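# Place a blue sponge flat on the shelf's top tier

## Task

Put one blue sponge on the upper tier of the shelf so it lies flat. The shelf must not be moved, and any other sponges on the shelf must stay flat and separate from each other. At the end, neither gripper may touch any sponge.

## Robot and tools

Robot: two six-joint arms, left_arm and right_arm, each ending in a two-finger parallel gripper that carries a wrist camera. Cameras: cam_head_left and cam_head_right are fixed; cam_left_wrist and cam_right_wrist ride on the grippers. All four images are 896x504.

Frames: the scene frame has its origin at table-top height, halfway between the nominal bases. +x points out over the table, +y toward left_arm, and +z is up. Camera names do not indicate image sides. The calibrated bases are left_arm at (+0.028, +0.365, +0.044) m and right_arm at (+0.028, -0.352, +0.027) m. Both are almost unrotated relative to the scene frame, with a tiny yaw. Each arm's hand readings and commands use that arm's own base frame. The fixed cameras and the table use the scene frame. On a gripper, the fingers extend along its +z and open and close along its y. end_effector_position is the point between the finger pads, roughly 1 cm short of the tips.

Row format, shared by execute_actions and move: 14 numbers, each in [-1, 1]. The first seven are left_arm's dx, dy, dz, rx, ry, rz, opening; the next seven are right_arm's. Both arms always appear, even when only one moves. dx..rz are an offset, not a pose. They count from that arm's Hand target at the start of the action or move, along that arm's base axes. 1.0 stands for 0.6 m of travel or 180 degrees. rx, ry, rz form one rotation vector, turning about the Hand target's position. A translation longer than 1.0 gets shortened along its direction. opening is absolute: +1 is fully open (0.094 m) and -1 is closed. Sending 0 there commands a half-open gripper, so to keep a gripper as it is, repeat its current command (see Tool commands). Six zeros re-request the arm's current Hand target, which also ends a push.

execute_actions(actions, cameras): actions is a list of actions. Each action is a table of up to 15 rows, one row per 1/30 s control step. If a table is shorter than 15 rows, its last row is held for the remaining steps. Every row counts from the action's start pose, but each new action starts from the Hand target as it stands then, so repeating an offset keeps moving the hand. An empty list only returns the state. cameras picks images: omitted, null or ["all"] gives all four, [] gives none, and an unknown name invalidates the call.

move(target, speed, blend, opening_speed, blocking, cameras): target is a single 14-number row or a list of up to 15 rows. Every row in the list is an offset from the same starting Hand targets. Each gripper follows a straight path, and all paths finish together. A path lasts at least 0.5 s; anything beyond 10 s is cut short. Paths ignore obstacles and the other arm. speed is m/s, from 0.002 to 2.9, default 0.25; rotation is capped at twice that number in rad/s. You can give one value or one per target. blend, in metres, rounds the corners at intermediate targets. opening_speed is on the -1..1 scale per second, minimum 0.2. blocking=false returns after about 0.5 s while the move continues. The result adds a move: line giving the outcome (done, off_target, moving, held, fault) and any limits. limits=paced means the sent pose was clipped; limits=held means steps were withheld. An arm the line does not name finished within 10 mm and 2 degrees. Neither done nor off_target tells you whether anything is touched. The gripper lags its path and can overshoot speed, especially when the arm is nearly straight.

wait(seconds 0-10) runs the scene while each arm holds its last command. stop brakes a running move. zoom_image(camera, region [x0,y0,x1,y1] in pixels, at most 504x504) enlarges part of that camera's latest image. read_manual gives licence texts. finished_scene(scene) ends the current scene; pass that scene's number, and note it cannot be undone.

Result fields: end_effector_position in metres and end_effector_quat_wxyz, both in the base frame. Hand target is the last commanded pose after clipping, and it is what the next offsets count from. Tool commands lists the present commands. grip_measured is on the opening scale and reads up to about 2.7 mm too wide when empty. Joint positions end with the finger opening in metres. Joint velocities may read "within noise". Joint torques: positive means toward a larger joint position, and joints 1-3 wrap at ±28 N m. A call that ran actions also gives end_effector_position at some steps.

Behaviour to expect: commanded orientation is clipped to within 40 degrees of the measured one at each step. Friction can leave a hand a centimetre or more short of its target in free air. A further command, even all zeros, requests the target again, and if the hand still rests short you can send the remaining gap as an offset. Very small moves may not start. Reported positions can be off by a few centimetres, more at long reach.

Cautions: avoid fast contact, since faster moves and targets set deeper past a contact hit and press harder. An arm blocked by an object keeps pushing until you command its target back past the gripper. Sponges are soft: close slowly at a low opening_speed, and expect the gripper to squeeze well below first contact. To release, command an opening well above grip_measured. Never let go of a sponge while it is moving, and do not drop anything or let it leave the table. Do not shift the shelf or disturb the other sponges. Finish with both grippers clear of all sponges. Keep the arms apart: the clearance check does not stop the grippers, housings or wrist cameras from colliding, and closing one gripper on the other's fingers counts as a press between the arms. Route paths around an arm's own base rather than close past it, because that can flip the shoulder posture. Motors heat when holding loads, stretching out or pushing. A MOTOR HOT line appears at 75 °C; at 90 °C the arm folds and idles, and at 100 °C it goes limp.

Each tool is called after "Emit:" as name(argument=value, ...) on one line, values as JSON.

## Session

Emit:
execute_actions(actions=[])

Scene clock: 0.00 s.
left_arm: end_effector_position=(+0.4037, +0.0232, +0.1015) grip_measured=+1.000 end_effector_quat_wxyz=(+0.592, -0.061, +0.803, -0.007) | right_arm: end_effector_position=(+0.4034, -0.0341, +0.1189) grip_measured=+1.000 end_effector_quat_wxyz=(+0.612, +0.054, +0.785, -0.084)
Joint positions: left_arm=[0.048 1.581 0.38 0.898 -0.015 -0.093 0.094] | right_arm=[0 1.563 0.378 0.94 0.199 -0.019 0.094]
Joint velocities: within noise
Joint torques (N m): no reading
Motor temperatures (°C): left_arm=[26 27 28 25 24 27 28] | right_arm=[27 29 26 27 27 28 28]
Heat: left arm: 28 °C; right arm: 29 °C.
Hand target: left_arm +0.4088, +0.0243, +0.1166; +0.610, -0.060, +0.790, -0.004 | right_arm +0.4078, -0.0355, +0.1345; +0.629, +0.060, +0.770, -0.083
Tool commands: left_gripper/opening=+1.0 right_gripper/opening=+1.0

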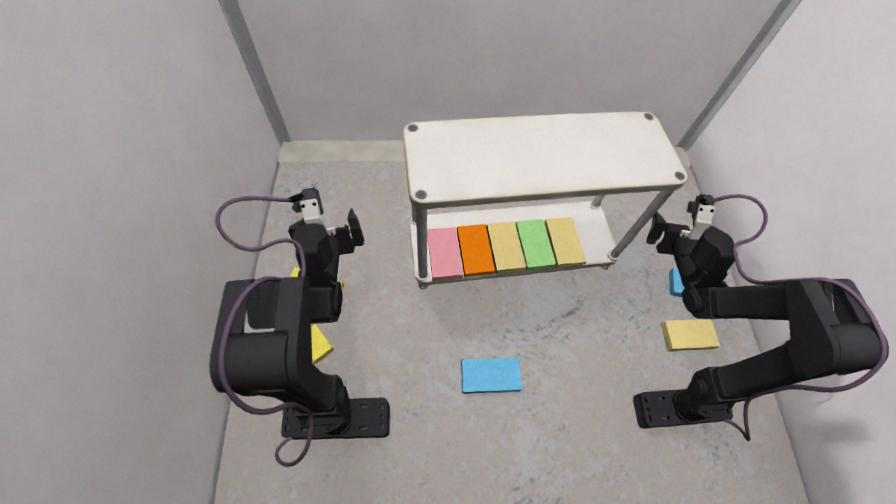

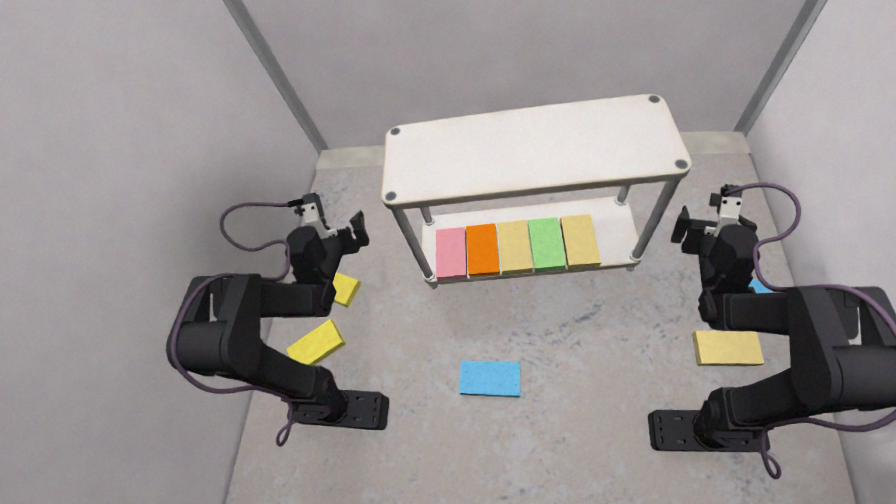

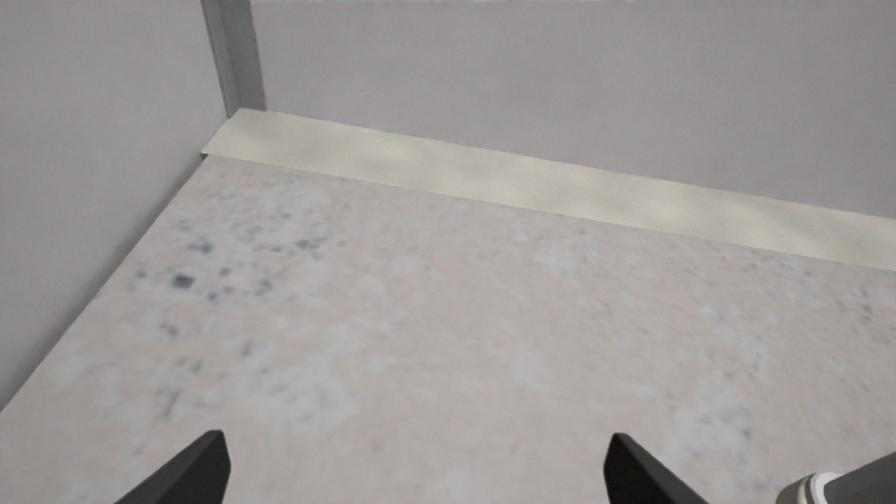

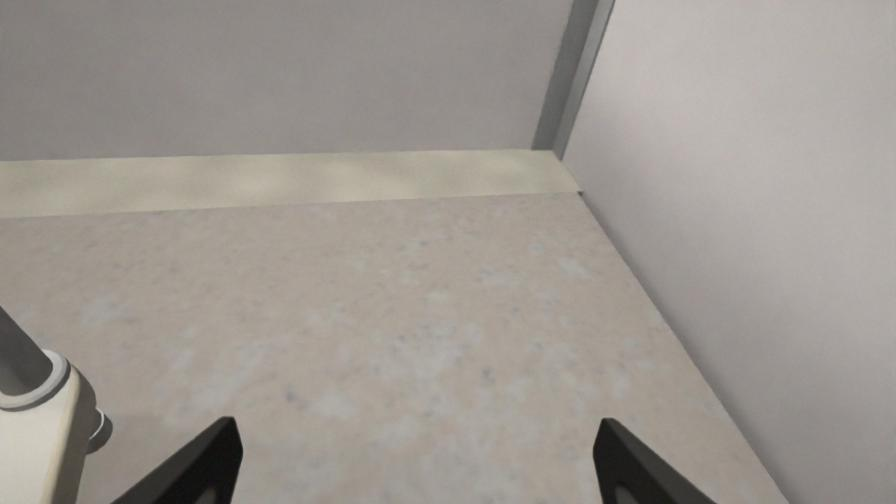

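Emit:
move(target=[[-0.2813,-0.0905,0.139,0.0684,0.1587,-0.2244,1,0,0,0,0,0,0,1],[-0.4647,-0.3738,0.0723,0.1262,0.1338,-0.4408,1,0,0,0,0,0,0,1],[-0.5397,-0.5388,-0.0343,0.1512,0.1216,-0.5267,1,0,0,0,0,0,0,1]], speed=[0.3, 0.3, 0.2], blend=[0.04, 0.04, 0], cameras=["cam_left_wrist", "cam_head_left"])

Scene clock: 6.87 s.
left_arm: end_effector_position=(+0.0822, -0.2941, +0.0944) grip_measured=+1.000 end_effector_quat_wxyz=(+0.248, +0.666, +0.652, -0.264) | right_arm: end_effector_position=(+0.4034, -0.0341, +0.1189) grip_measured=+1.000 end_effector_quat_wxyz=(+0.612, +0.054, +0.785, -0.084)
Joint positions: left_arm=[-1.111 1.144 0.588 -0.338 0.33 0.364 0.094] | right_arm=[0 1.563 0.378 0.94 0.199 -0.019 0.094]
Joint velocities: within noise
Joint torques (N m): left_arm=[-0.4 -1.72 4.19 1.77 0.08 -0.08] | right_arm=[-0.09 -5.94 5.05 2.25 -0.01 0]
Motor temperatures (°C): left_arm=[26 27 29 26 24 27 28] | right_arm=[27 30 27 30 27 28 28]
Heat: left arm: 29 °C; right arm: 30 °C.
Hand target: left_arm +0.0850, -0.2990, +0.0960; +0.265, +0.661, +0.649, -0.269 | right_arm +0.4078, -0.0355, +0.1345; +0.629, +0.060, +0.770, -0.083
Off the commanded pose: left_arm 0.006 m, 2 deg | right_arm 0.016 m, 3 deg.
move: off_target (right_arm)
Images, in order (width x height): cam_head_left 896x504, cam_left_wrist 896x504.

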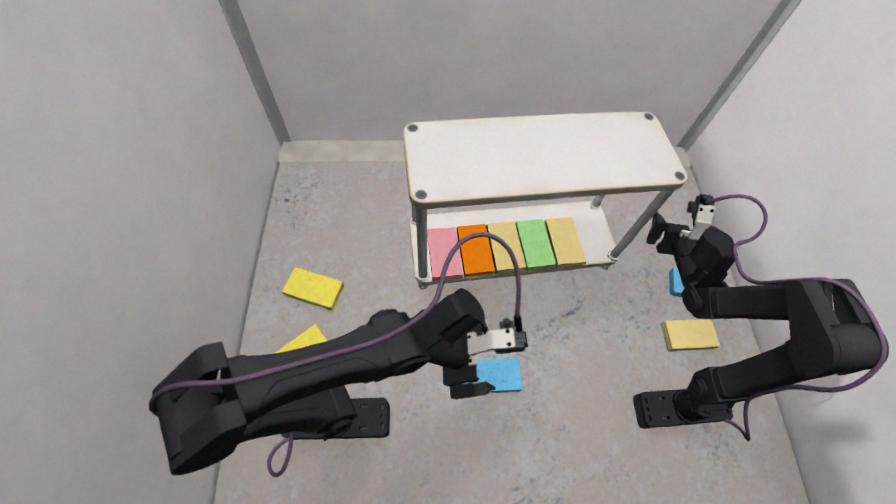

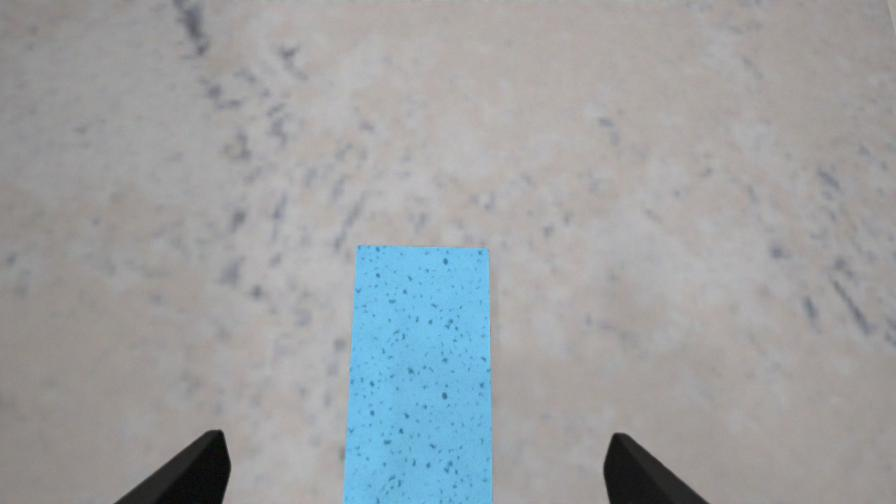

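Emit:
move(target=[-0.0007,-0.0167,-0.1925,0,0,0,1,0,0,0,0,0,0,1], speed=0.1, cameras=["cam_left_wrist"])

Scene clock: 9.97 s.
left_arm: end_effector_position=(+0.0858, -0.3032, -0.0237) grip_measured=+1.000 end_effector_quat_wxyz=(+0.249, +0.662, +0.657, -0.262) | right_arm: end_effector_position=(+0.4034, -0.0341, +0.1189) grip_measured=+1.000 end_effector_quat_wxyz=(+0.612, +0.054, +0.785, -0.084)
Joint positions: left_arm=[-1.122 1.629 0.334 0.404 0.315 0.345 0.094] | right_arm=[0 1.563 0.378 0.94 0.199 -0.019 0.094]
Joint velocities: within noise
Joint torques (N m): left_arm=[-0.46 -3.12 2.4 1.77 0.06 -0.08] | right_arm=[-0.09 -5.96 5.05 2.25 -0.01 0]
Motor temperatures (°C): left_arm=[26 27 29 27 24 27 28] | right_arm=[27 31 27 31 27 28 28]
Heat: left arm: 29 °C; right arm: 31 °C.
Hand target: left_arm +0.0845, -0.3090, -0.0195; +0.265, +0.661, +0.649, -0.269 | right_arm +0.4078, -0.0355, +0.1345; +0.629, +0.060, +0.770, -0.083
Off the commanded pose: left_arm 0.007 m, 2 deg | right_arm 0.016 m, 3 deg.
move: off_target (right_arm)
Images, in order (width x height): cam_left_wrist 896x504.

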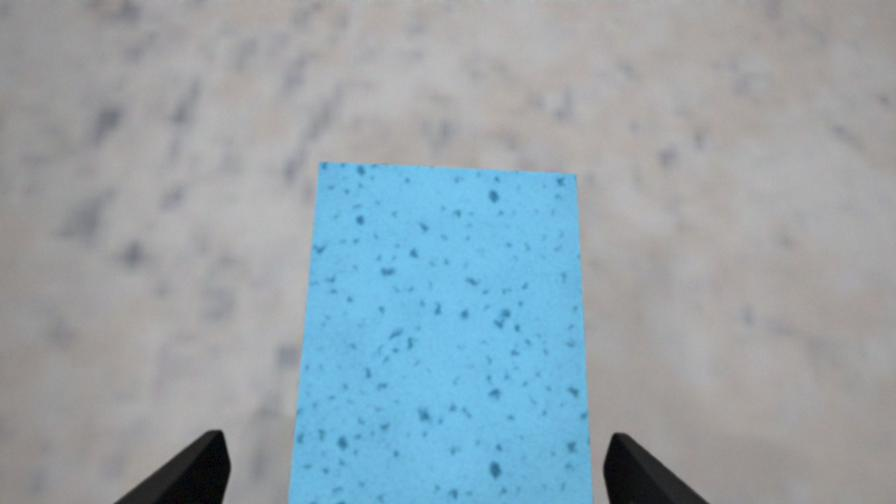

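Emit:
move(target=[[-0.0125,0,0,0,0,0,1,0,0,0,0,0,0,1],[-0.0125,0,0,0,0,0,0.27,0,0,0,0,0,0,1],[-0.0083,0.01,0.1333,0,0,0,0.27,0,0,0,0,0,0,1]], speed=[0.05, 0.05, 0.1], opening_speed=0.7, cameras=["cam_left_wrist", "cam_head_left"])

Scene clock: 16.87 s.
left_arm: end_effector_position=(+0.0741, -0.2928, +0.0406) grip_measured=+0.346 end_effector_quat_wxyz=(+0.249, +0.661, +0.658, -0.261) | right_arm: end_effector_position=(+0.4034, -0.0341, +0.1189) grip_measured=+1.000 end_effector_quat_wxyz=(+0.612, +0.054, +0.785, -0.084)
Joint positions: left_arm=[-1.156 1.25 0.41 -0.044 0.292 0.315 0.063] | right_arm=[0 1.563 0.378 0.94 0.199 -0.019 0.094]
Joint velocities: within noise
Joint torques (N m): left_arm=[0.46 -3.3 8.69 1.01 0.2 0.06] | right_arm=[-0.09 -5.94 5.05 2.25 -0.01 0]
Motor temperatures (°C): left_arm=[26 27 29 27 24 27 28] | right_arm=[27 31 27 32 27 28 28]
Heat: left arm: 29 °C; right arm: 32 °C.
Hand target: left_arm +0.0796, -0.3030, +0.0605; +0.265, +0.661, +0.649, -0.269 | right_arm +0.4078, -0.0355, +0.1345; +0.629, +0.060, +0.770, -0.083
Off the commanded pose: left_arm 0.023 m, 2 deg | right_arm 0.016 m, 3 deg.
move: off_target (left_arm, right_arm); target 2's new opening was sent with left_arm's hand 0.010 m and 3 deg from that target
Images, in order (width x height): cam_head_left 896x504, cam_left_wrist 896x504.

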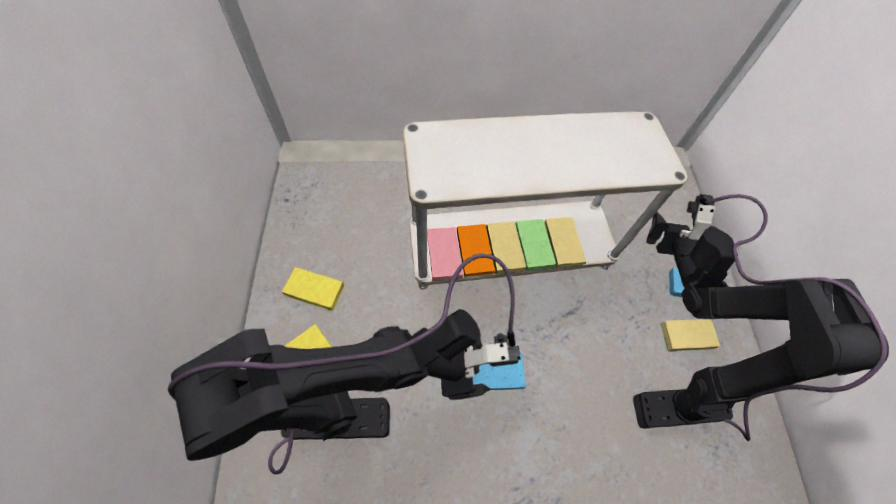

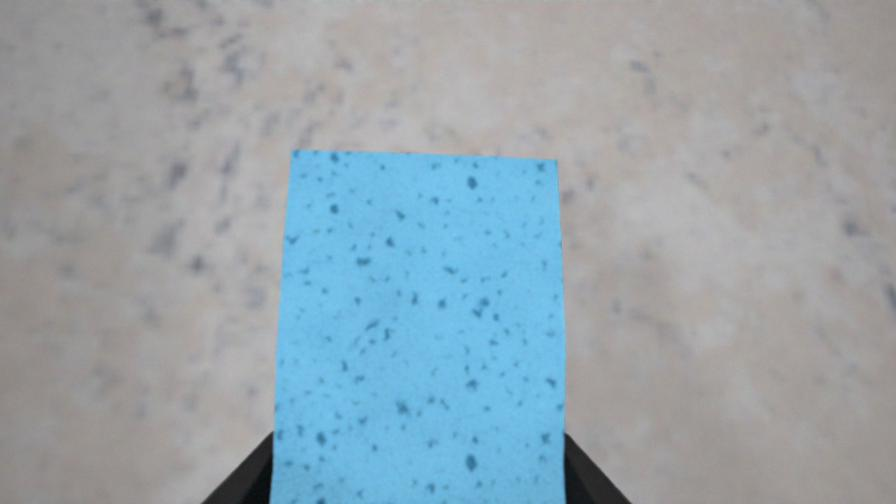

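Emit:
move(target=[[0.034,0.0383,0.5325,0,0,0.0611,0.27,0,0,0,0,0,0,1],[0.4708,0.1207,0.5408,-0.0094,-0.0043,0.2833,0.27,0,0,0,0,0,0,1]], speed=[0.25, 0.2], blend=[0.04, 0], cameras=["cam_left_wrist", "cam_head_left"])

Scene clock: 21.13 s.
left_arm: end_effector_position=(+0.3614, -0.2296, +0.3687) grip_measured=+0.346 end_effector_quat_wxyz=(+0.348, +0.318, +0.872, -0.132) | right_arm: end_effector_position=(+0.4034, -0.0341, +0.1189) grip_measured=+1.000 end_effector_quat_wxyz=(+0.612, +0.054, +0.785, -0.084)
Joint positions: left_arm=[-0.511 1.779 2.289 -1.329 0.137 0.133 0.063] | right_arm=[0 1.563 0.378 0.94 0.199 -0.019 0.094]
Joint velocities: within noise
Joint torques (N m): left_arm=[0.29 -5.5 7.9 1.39 -0.04 -0.09] | right_arm=[-0.1 -5.96 5.04 2.25 -0.01 0]
Motor temperatures (°C): left_arm=[26 27 30 27 24 27 28] | right_arm=[27 32 27 33 27 28 28]
Heat: left arm: 30 °C; right arm: 33 °C.
Hand target: left_arm +0.3620, -0.2306, +0.3850; +0.369, +0.315, +0.864, -0.134 | right_arm +0.4078, -0.0355, +0.1345; +0.629, +0.060, +0.770, -0.083
Off the commanded pose: left_arm 0.016 m, 3 deg | right_arm 0.016 m, 3 deg.
move: off_target (left_arm, right_arm)
Images, in order (width x height): cam_head_left 896x504, cam_left_wrist 896x504.

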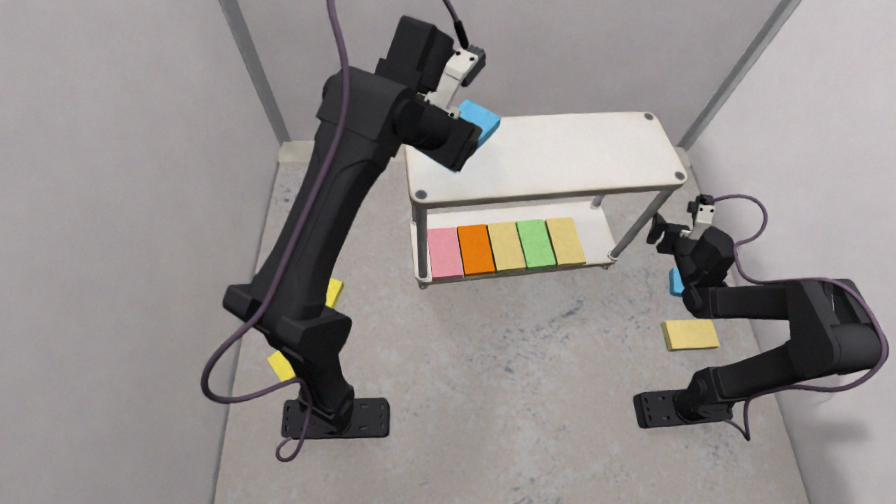

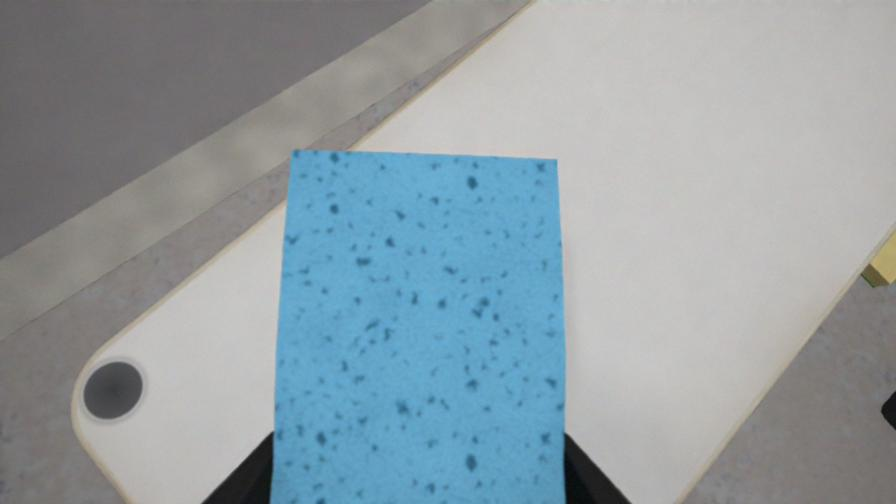

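Emit:
move(target=[0,0,-0.0433,0,0,0,0.27,0,0,0,0,0,0,1], speed=0.06, cameras=["cam_left_wrist", "cam_head_right"])

Scene clock: 23.07 s.
left_arm: end_effector_position=(+0.3614, -0.2293, +0.3374) grip_measured=+0.346 end_effector_quat_wxyz=(+0.328, +0.319, +0.880, -0.128) | right_arm: end_effector_position=(+0.4034, -0.0341, +0.1189) grip_measured=+1.000 end_effector_quat_wxyz=(+0.612, +0.054, +0.785, -0.084)
Joint positions: left_arm=[-0.511 1.725 2.099 -1.236 0.136 0.133 0.063] | right_arm=[0 1.563 0.378 0.94 0.199 -0.019 0.094]
Joint velocities: within noise
Joint torques (N m): left_arm=[0.28 -8.59 3.7 1.88 -0.04 -0.09] | right_arm=[-0.09 -5.96 5.04 2.24 -0.01 0]
Motor temperatures (°C): left_arm=[26 28 30 28 24 27 28] | right_arm=[27 32 27 33 27 28 28]
Heat: left arm: 30 °C; right arm: 33 °C.
Hand target: left_arm +0.3620, -0.2306, +0.3590; +0.369, +0.315, +0.864, -0.134 | right_arm +0.4078, -0.0355, +0.1345; +0.629, +0.060, +0.770, -0.083
Off the commanded pose: left_arm 0.022 m, 5 deg | right_arm 0.016 m, 3 deg.
move: off_target (left_arm, right_arm)
Images, in order (width x height): cam_head_right 896x504, cam_left_wrist 896x504.

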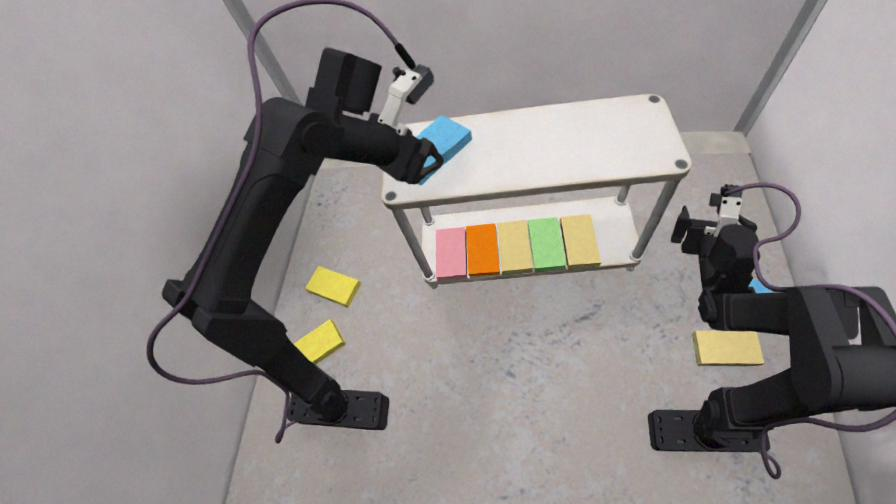

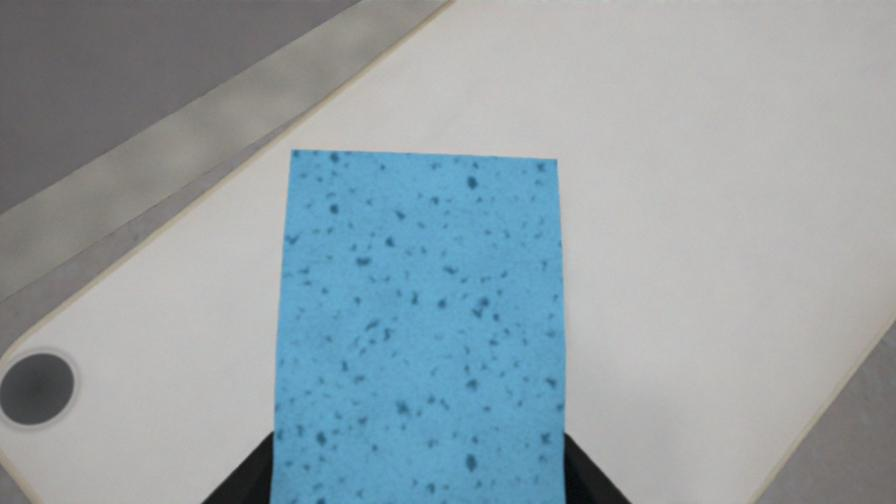

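Emit:
move(target=[0,0,-0.01,-0.0036,-0.0042,0,0.27,0,0,0,0,0,0,1], speed=0.04, cameras=["cam_left_wrist"])

Scene clock: 24.53 s.
left_arm: end_effector_position=(+0.3617, -0.2295, +0.3306) grip_measured=+0.346 end_effector_quat_wxyz=(+0.335, +0.317, +0.878, -0.129) | right_arm: end_effector_position=(+0.4034, -0.0341, +0.1189) grip_measured=+1.000 end_effector_quat_wxyz=(+0.612, +0.054, +0.785, -0.084)
Joint positions: left_arm=[-0.511 1.688 2.012 -1.17 0.136 0.13 0.063] | right_arm=[0 1.563 0.378 0.94 0.199 -0.019 0.094]
Joint velocities: within noise
Joint torques (N m): left_arm=[0.38 -8.64 3.82 1.91 0 -0.09] | right_arm=[-0.1 -5.96 5.05 2.25 -0.01 0]
Motor temperatures (°C): left_arm=[26 28 30 28 24 27 28] | right_arm=[27 32 27 34 27 28 28]
Heat: left arm: 30 °C; right arm: 34 °C.
Hand target: left_arm +0.3620, -0.2306, +0.3530; +0.376, +0.314, +0.861, -0.137 | right_arm +0.4078, -0.0355, +0.1345; +0.629, +0.060, +0.770, -0.083
Off the commanded pose: left_arm 0.022 m, 5 deg | right_arm 0.016 m, 3 deg.
move: off_target (left_arm, right_arm)
Images, in order (width x height): cam_left_wrist 896x504.

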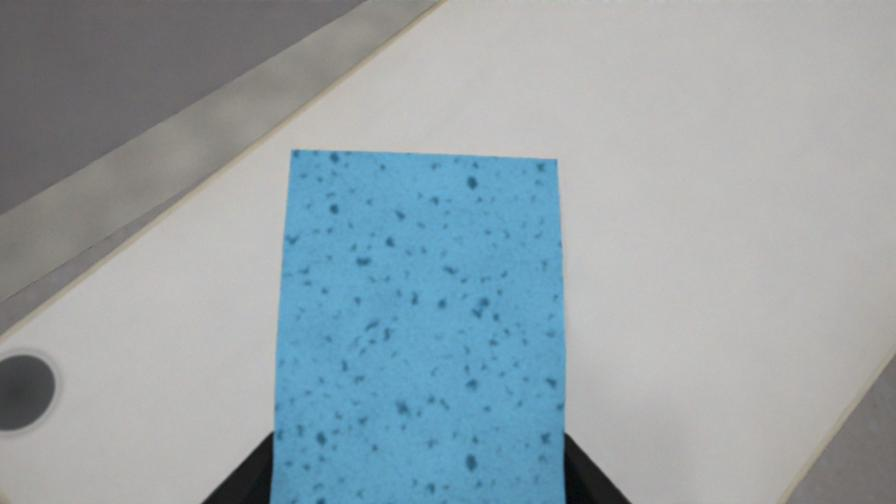

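Emit:
move(target=[0,0,-0.0067,0,0,0,0.27,0,0,0,0,0,0,1], speed=0.04, cameras=["cam_left_wrist", "cam_head_right"])

Scene clock: 25.93 s.
left_arm: end_effector_position=(+0.3624, -0.2299, +0.3303) grip_measured=+0.346 end_effector_quat_wxyz=(+0.341, +0.315, +0.876, -0.131) | right_arm: end_effector_position=(+0.4034, -0.0341, +0.1189) grip_measured=+1.000 end_effector_quat_wxyz=(+0.612, +0.054, +0.785, -0.084)
Joint positions: left_arm=[-0.511 1.675 1.984 -1.142 0.136 0.127 0.063] | right_arm=[0 1.563 0.378 0.94 0.199 -0.019 0.094]
Joint velocities: within noise
Joint torques (N m): left_arm=[0.38 -8.27 3.69 1.85 0 -0.08] | right_arm=[-0.1 -5.96 5.04 2.25 -0.01 0]
Motor temperatures (°C): left_arm=[26 28 30 28 24 27 28] | right_arm=[27 32 28 34 27 28 28]
Heat: left arm: 30 °C; right arm: 34 °C.
Hand target: left_arm +0.3620, -0.2306, +0.3490; +0.376, +0.314, +0.861, -0.137 | right_arm +0.4078, -0.0355, +0.1345; +0.629, +0.060, +0.770, -0.083
Off the commanded pose: left_arm 0.019 m, 4 deg | right_arm 0.016 m, 3 deg.
move: off_target (left_arm, right_arm)
Images, in order (width x height): cam_head_right 896x504, cam_left_wrist 896x504.

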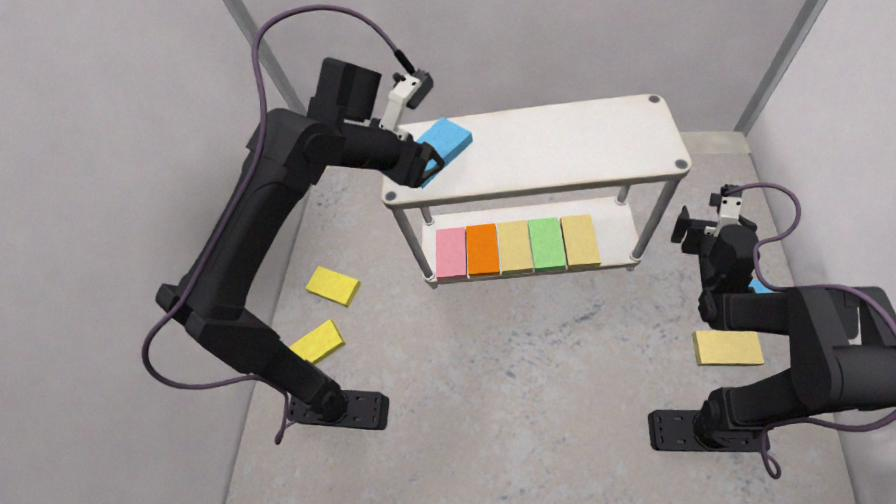

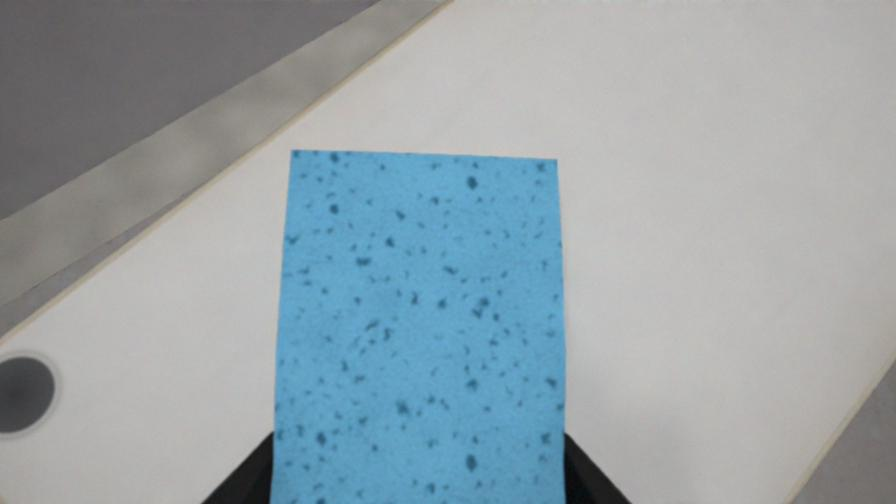

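Emit:
move(target=[[0,0,0,0,0,0,0.95,0,0,0,0,0,0,1],[-0.0693,0.0581,0.098,0,0,0,0.95,0,0,0,0,0,0,1],[-0.2033,0.101,0.1183,0,0,0,0.95,0,0,0,0,0,0,1]], speed=[0.05, 0.1, 0.25], opening_speed=0.7, blend=[0, 0.02, 0])

Scene clock: 29.83 s.
left_arm: end_effector_position=(+0.2456, -0.1746, +0.4288) grip_measured=+0.948 end_effector_quat_wxyz=(+0.395, +0.318, +0.851, -0.140) | right_arm: end_effector_position=(+0.4034, -0.0341, +0.1189) grip_measured=+1.000 end_effector_quat_wxyz=(+0.612, +0.054, +0.785, -0.084)
Joint positions: left_arm=[-0.557 1.403 2.158 -1.466 0.108 0.108 0.091] | right_arm=[0 1.563 0.378 0.94 0.199 -0.019 0.094]
Joint velocities: within noise
Joint torques (N m): left_arm=[-0.29 -1.92 2.71 1.16 -0.07 -0.11] | right_arm=[-0.09 -5.96 5.05 2.25 -0.01 0.01]
Motor temperatures (°C): left_arm=[26 28 30 28 24 27 28] | right_arm=[27 32 28 34 27 28 28]
Heat: left arm: 30 °C; right arm: 34 °C.
Hand target: left_arm +0.2401, -0.1700, +0.4200; +0.376, +0.314, +0.861, -0.137 | right_arm +0.4078, -0.0355, +0.1345; +0.629, +0.060, +0.770, -0.083
Off the commanded pose: left_arm 0.011 m, 2 deg | right_arm 0.016 m, 3 deg.
move: off_target (left_arm, right_arm)

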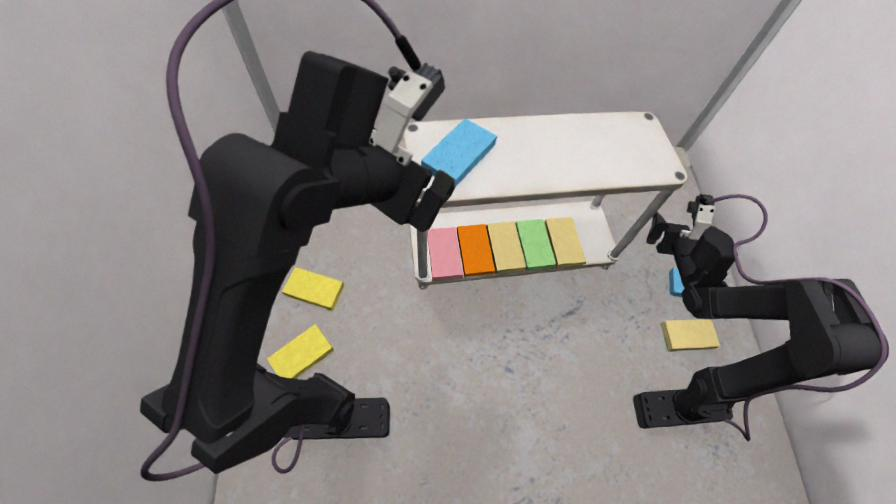

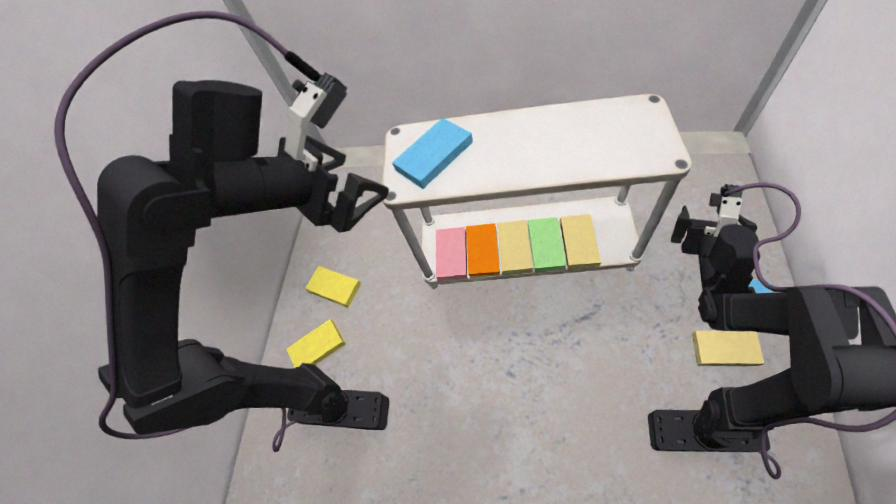

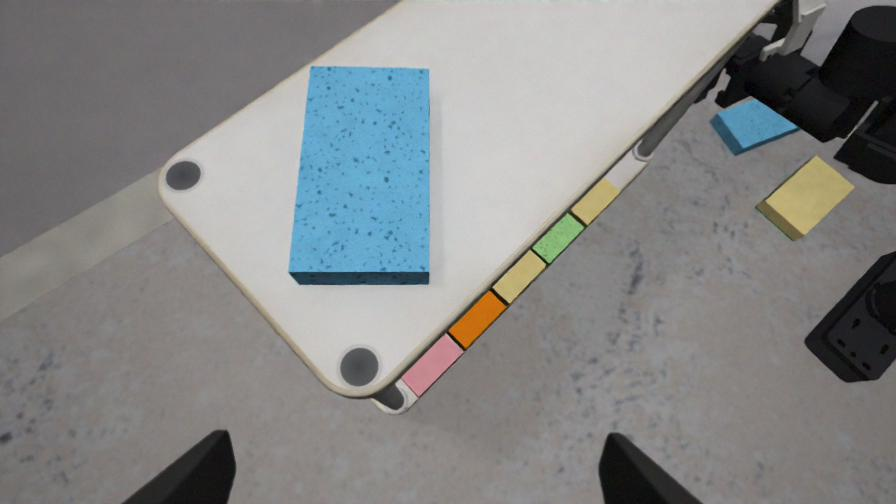

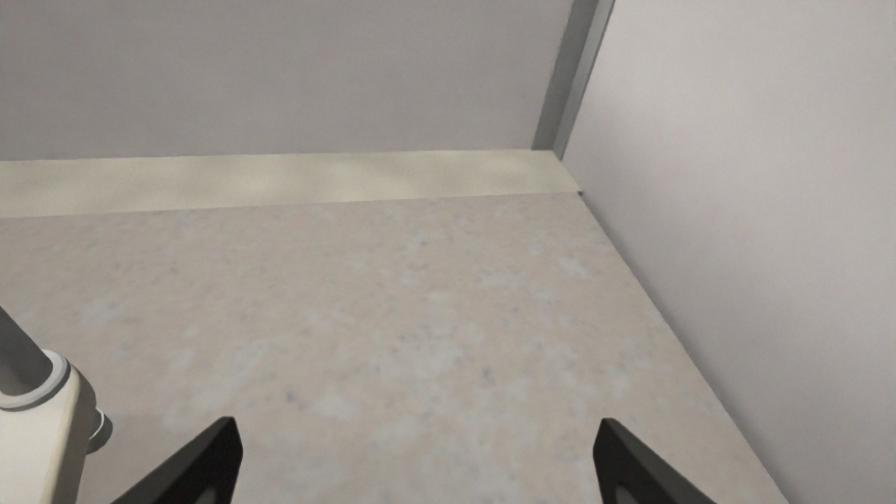

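Emit:
finished_scene(scene=2)

The scene is finished: the task was done.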